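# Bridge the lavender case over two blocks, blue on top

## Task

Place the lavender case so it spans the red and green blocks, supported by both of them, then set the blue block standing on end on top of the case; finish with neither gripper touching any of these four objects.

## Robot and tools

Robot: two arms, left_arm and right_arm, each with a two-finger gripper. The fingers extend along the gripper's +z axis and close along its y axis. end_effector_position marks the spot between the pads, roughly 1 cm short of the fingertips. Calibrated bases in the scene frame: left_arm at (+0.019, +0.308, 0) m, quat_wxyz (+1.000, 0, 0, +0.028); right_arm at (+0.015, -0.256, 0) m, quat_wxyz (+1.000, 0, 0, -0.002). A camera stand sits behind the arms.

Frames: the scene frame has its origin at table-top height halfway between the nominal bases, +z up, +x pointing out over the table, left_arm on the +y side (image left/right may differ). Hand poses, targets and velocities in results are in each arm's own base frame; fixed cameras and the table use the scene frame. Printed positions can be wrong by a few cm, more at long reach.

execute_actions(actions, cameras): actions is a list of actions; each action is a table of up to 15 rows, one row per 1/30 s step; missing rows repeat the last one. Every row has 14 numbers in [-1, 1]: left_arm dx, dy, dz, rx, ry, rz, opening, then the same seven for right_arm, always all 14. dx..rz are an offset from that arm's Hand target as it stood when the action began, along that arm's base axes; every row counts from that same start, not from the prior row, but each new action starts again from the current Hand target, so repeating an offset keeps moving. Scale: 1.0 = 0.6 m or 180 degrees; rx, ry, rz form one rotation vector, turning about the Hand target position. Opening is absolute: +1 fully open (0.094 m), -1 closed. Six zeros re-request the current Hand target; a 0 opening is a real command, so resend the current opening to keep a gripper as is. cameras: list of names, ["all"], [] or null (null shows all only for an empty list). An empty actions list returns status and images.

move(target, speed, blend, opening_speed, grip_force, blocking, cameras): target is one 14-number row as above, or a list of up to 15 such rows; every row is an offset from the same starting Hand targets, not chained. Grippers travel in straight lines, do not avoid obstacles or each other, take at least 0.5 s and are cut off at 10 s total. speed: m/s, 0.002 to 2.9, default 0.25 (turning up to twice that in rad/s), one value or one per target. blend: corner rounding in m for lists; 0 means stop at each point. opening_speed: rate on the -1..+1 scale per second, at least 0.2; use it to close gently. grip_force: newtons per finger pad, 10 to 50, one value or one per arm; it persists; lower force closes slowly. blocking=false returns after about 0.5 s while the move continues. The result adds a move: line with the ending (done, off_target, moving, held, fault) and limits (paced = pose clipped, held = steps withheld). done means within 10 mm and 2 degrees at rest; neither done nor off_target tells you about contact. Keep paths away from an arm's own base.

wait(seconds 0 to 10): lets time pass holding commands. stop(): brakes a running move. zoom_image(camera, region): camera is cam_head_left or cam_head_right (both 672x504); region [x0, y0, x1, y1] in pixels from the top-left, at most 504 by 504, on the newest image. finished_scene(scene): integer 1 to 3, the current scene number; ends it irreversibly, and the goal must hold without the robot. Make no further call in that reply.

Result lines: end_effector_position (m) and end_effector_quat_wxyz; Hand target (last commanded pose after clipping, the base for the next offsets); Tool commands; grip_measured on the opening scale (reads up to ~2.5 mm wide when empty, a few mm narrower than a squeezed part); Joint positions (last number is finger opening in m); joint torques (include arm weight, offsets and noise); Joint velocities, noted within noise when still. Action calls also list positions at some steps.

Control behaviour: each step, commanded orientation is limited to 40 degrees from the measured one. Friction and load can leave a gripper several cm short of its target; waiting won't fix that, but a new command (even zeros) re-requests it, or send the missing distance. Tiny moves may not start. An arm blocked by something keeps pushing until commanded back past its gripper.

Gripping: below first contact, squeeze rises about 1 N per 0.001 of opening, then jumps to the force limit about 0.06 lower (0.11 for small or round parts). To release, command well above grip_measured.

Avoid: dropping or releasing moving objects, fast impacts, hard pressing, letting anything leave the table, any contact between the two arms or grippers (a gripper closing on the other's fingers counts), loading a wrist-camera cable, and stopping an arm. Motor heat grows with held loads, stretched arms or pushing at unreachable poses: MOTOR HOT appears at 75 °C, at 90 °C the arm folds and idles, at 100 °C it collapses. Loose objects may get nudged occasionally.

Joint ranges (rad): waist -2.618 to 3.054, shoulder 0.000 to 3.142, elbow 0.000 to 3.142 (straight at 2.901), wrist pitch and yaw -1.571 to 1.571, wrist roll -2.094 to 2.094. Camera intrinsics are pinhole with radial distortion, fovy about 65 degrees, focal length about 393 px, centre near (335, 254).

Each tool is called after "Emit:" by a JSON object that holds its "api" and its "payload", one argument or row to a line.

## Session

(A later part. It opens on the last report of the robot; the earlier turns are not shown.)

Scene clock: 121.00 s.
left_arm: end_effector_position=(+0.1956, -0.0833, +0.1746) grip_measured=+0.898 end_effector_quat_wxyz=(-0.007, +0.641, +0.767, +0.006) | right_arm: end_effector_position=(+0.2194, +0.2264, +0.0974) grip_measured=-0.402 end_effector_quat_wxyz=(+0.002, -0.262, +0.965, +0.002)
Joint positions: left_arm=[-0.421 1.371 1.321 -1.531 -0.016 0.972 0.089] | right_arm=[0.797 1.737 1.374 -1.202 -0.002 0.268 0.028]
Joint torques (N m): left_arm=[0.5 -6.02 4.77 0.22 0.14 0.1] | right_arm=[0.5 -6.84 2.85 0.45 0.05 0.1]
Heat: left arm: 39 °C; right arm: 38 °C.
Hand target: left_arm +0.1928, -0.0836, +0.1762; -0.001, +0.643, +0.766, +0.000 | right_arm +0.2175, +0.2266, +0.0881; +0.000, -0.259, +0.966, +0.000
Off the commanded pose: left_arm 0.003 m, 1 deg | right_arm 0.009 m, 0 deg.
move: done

Emit:
{"api": "move", "payload": {
  "target": [
    [0,0,0,0,0,0,0.9,0,0,0.012,0,0,0,-0.6],
    [0,0,0,0,0,0,0.9,0,0,0.012,0,0,0,0.6],
    [0,0,0,0,0,0,0.9,0,0,0.17,0,0,0,0.6],
    [0,0,0,0,0,0,0.9,0,-0.3,0.17,0,0,0,0.6]
  ],
  "speed": [0.05,0.1,0.15,0.35],
  "blend": [0,0,0.02,0],
  "opening_speed": 1.5,
  "cameras": ["all"]
}}

Emit:
{"api": "zoom_image", "payload": {
  "camera": "cam_head_right",
  "region": [340, 220, 490, 320]
}}

Scene clock: 128.00 s.
left_arm: end_effector_position=(+0.1956, -0.0833, +0.1746) grip_measured=+0.898 end_effector_quat_wxyz=(-0.007, +0.641, +0.767, +0.006) | right_arm: end_effector_position=(+0.2338, +0.0503, +0.1903) grip_measured=+0.599 end_effector_quat_wxyz=(+0.029, -0.257, +0.966, -0.005)
Joint positions: left_arm=[-0.421 1.371 1.321 -1.531 -0.016 0.972 0.089] | right_arm=[0.213 1.419 1.423 -1.517 0.007 -0.307 0.075]
Joint torques (N m): left_arm=[0.46 -5.98 4.85 0.25 0.17 0.09] | right_arm=[-0.31 -5.35 4.01 -0.32 -0.08 -0.08]
Heat: left arm: 39 °C; right arm: 38 °C.
Hand target: left_arm +0.1928, -0.0836, +0.1762; -0.001, +0.643, +0.766, +0.000 | right_arm +0.2175, +0.0467, +0.1901; +0.000, -0.259, +0.966, +0.000
Off the commanded pose: left_arm 0.003 m, 1 deg | right_arm 0.017 m, 3 deg.
joint sent to its limit (right arm) — joint 4 (wrist pitch), lower limit. The joint targets still meet the commanded pose.
move: off_target (right_arm)

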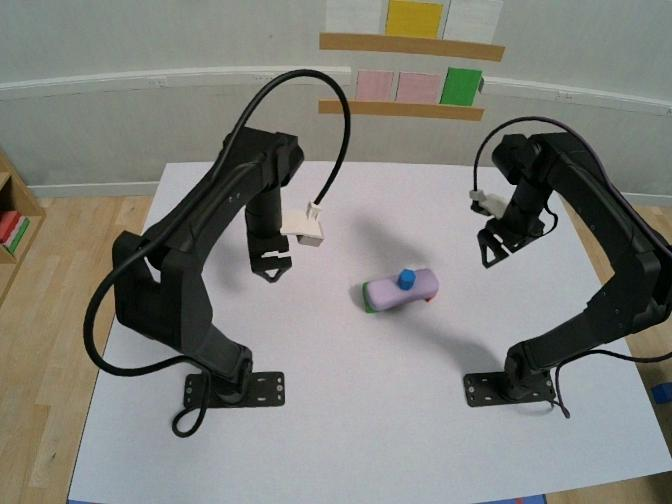

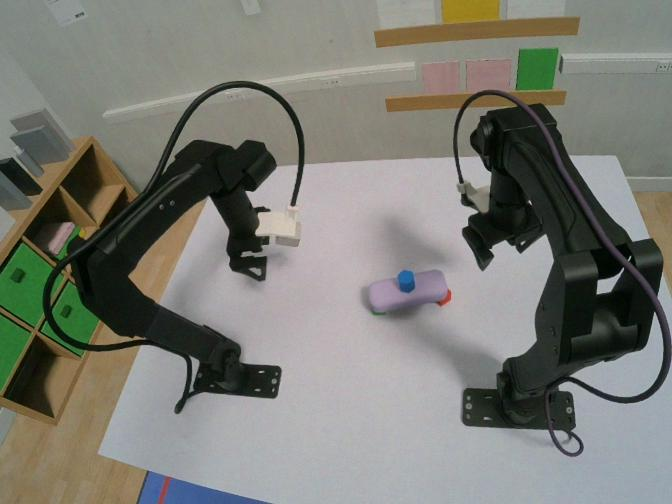

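Scaled by 3.360.

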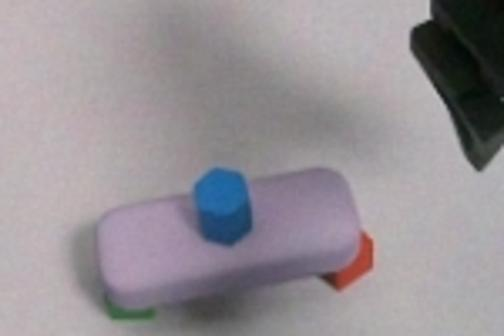

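Solved.

Emit:
{"api": "finished_scene", "payload": {
  "scene": 2
}}

The scene is finished: the task was done.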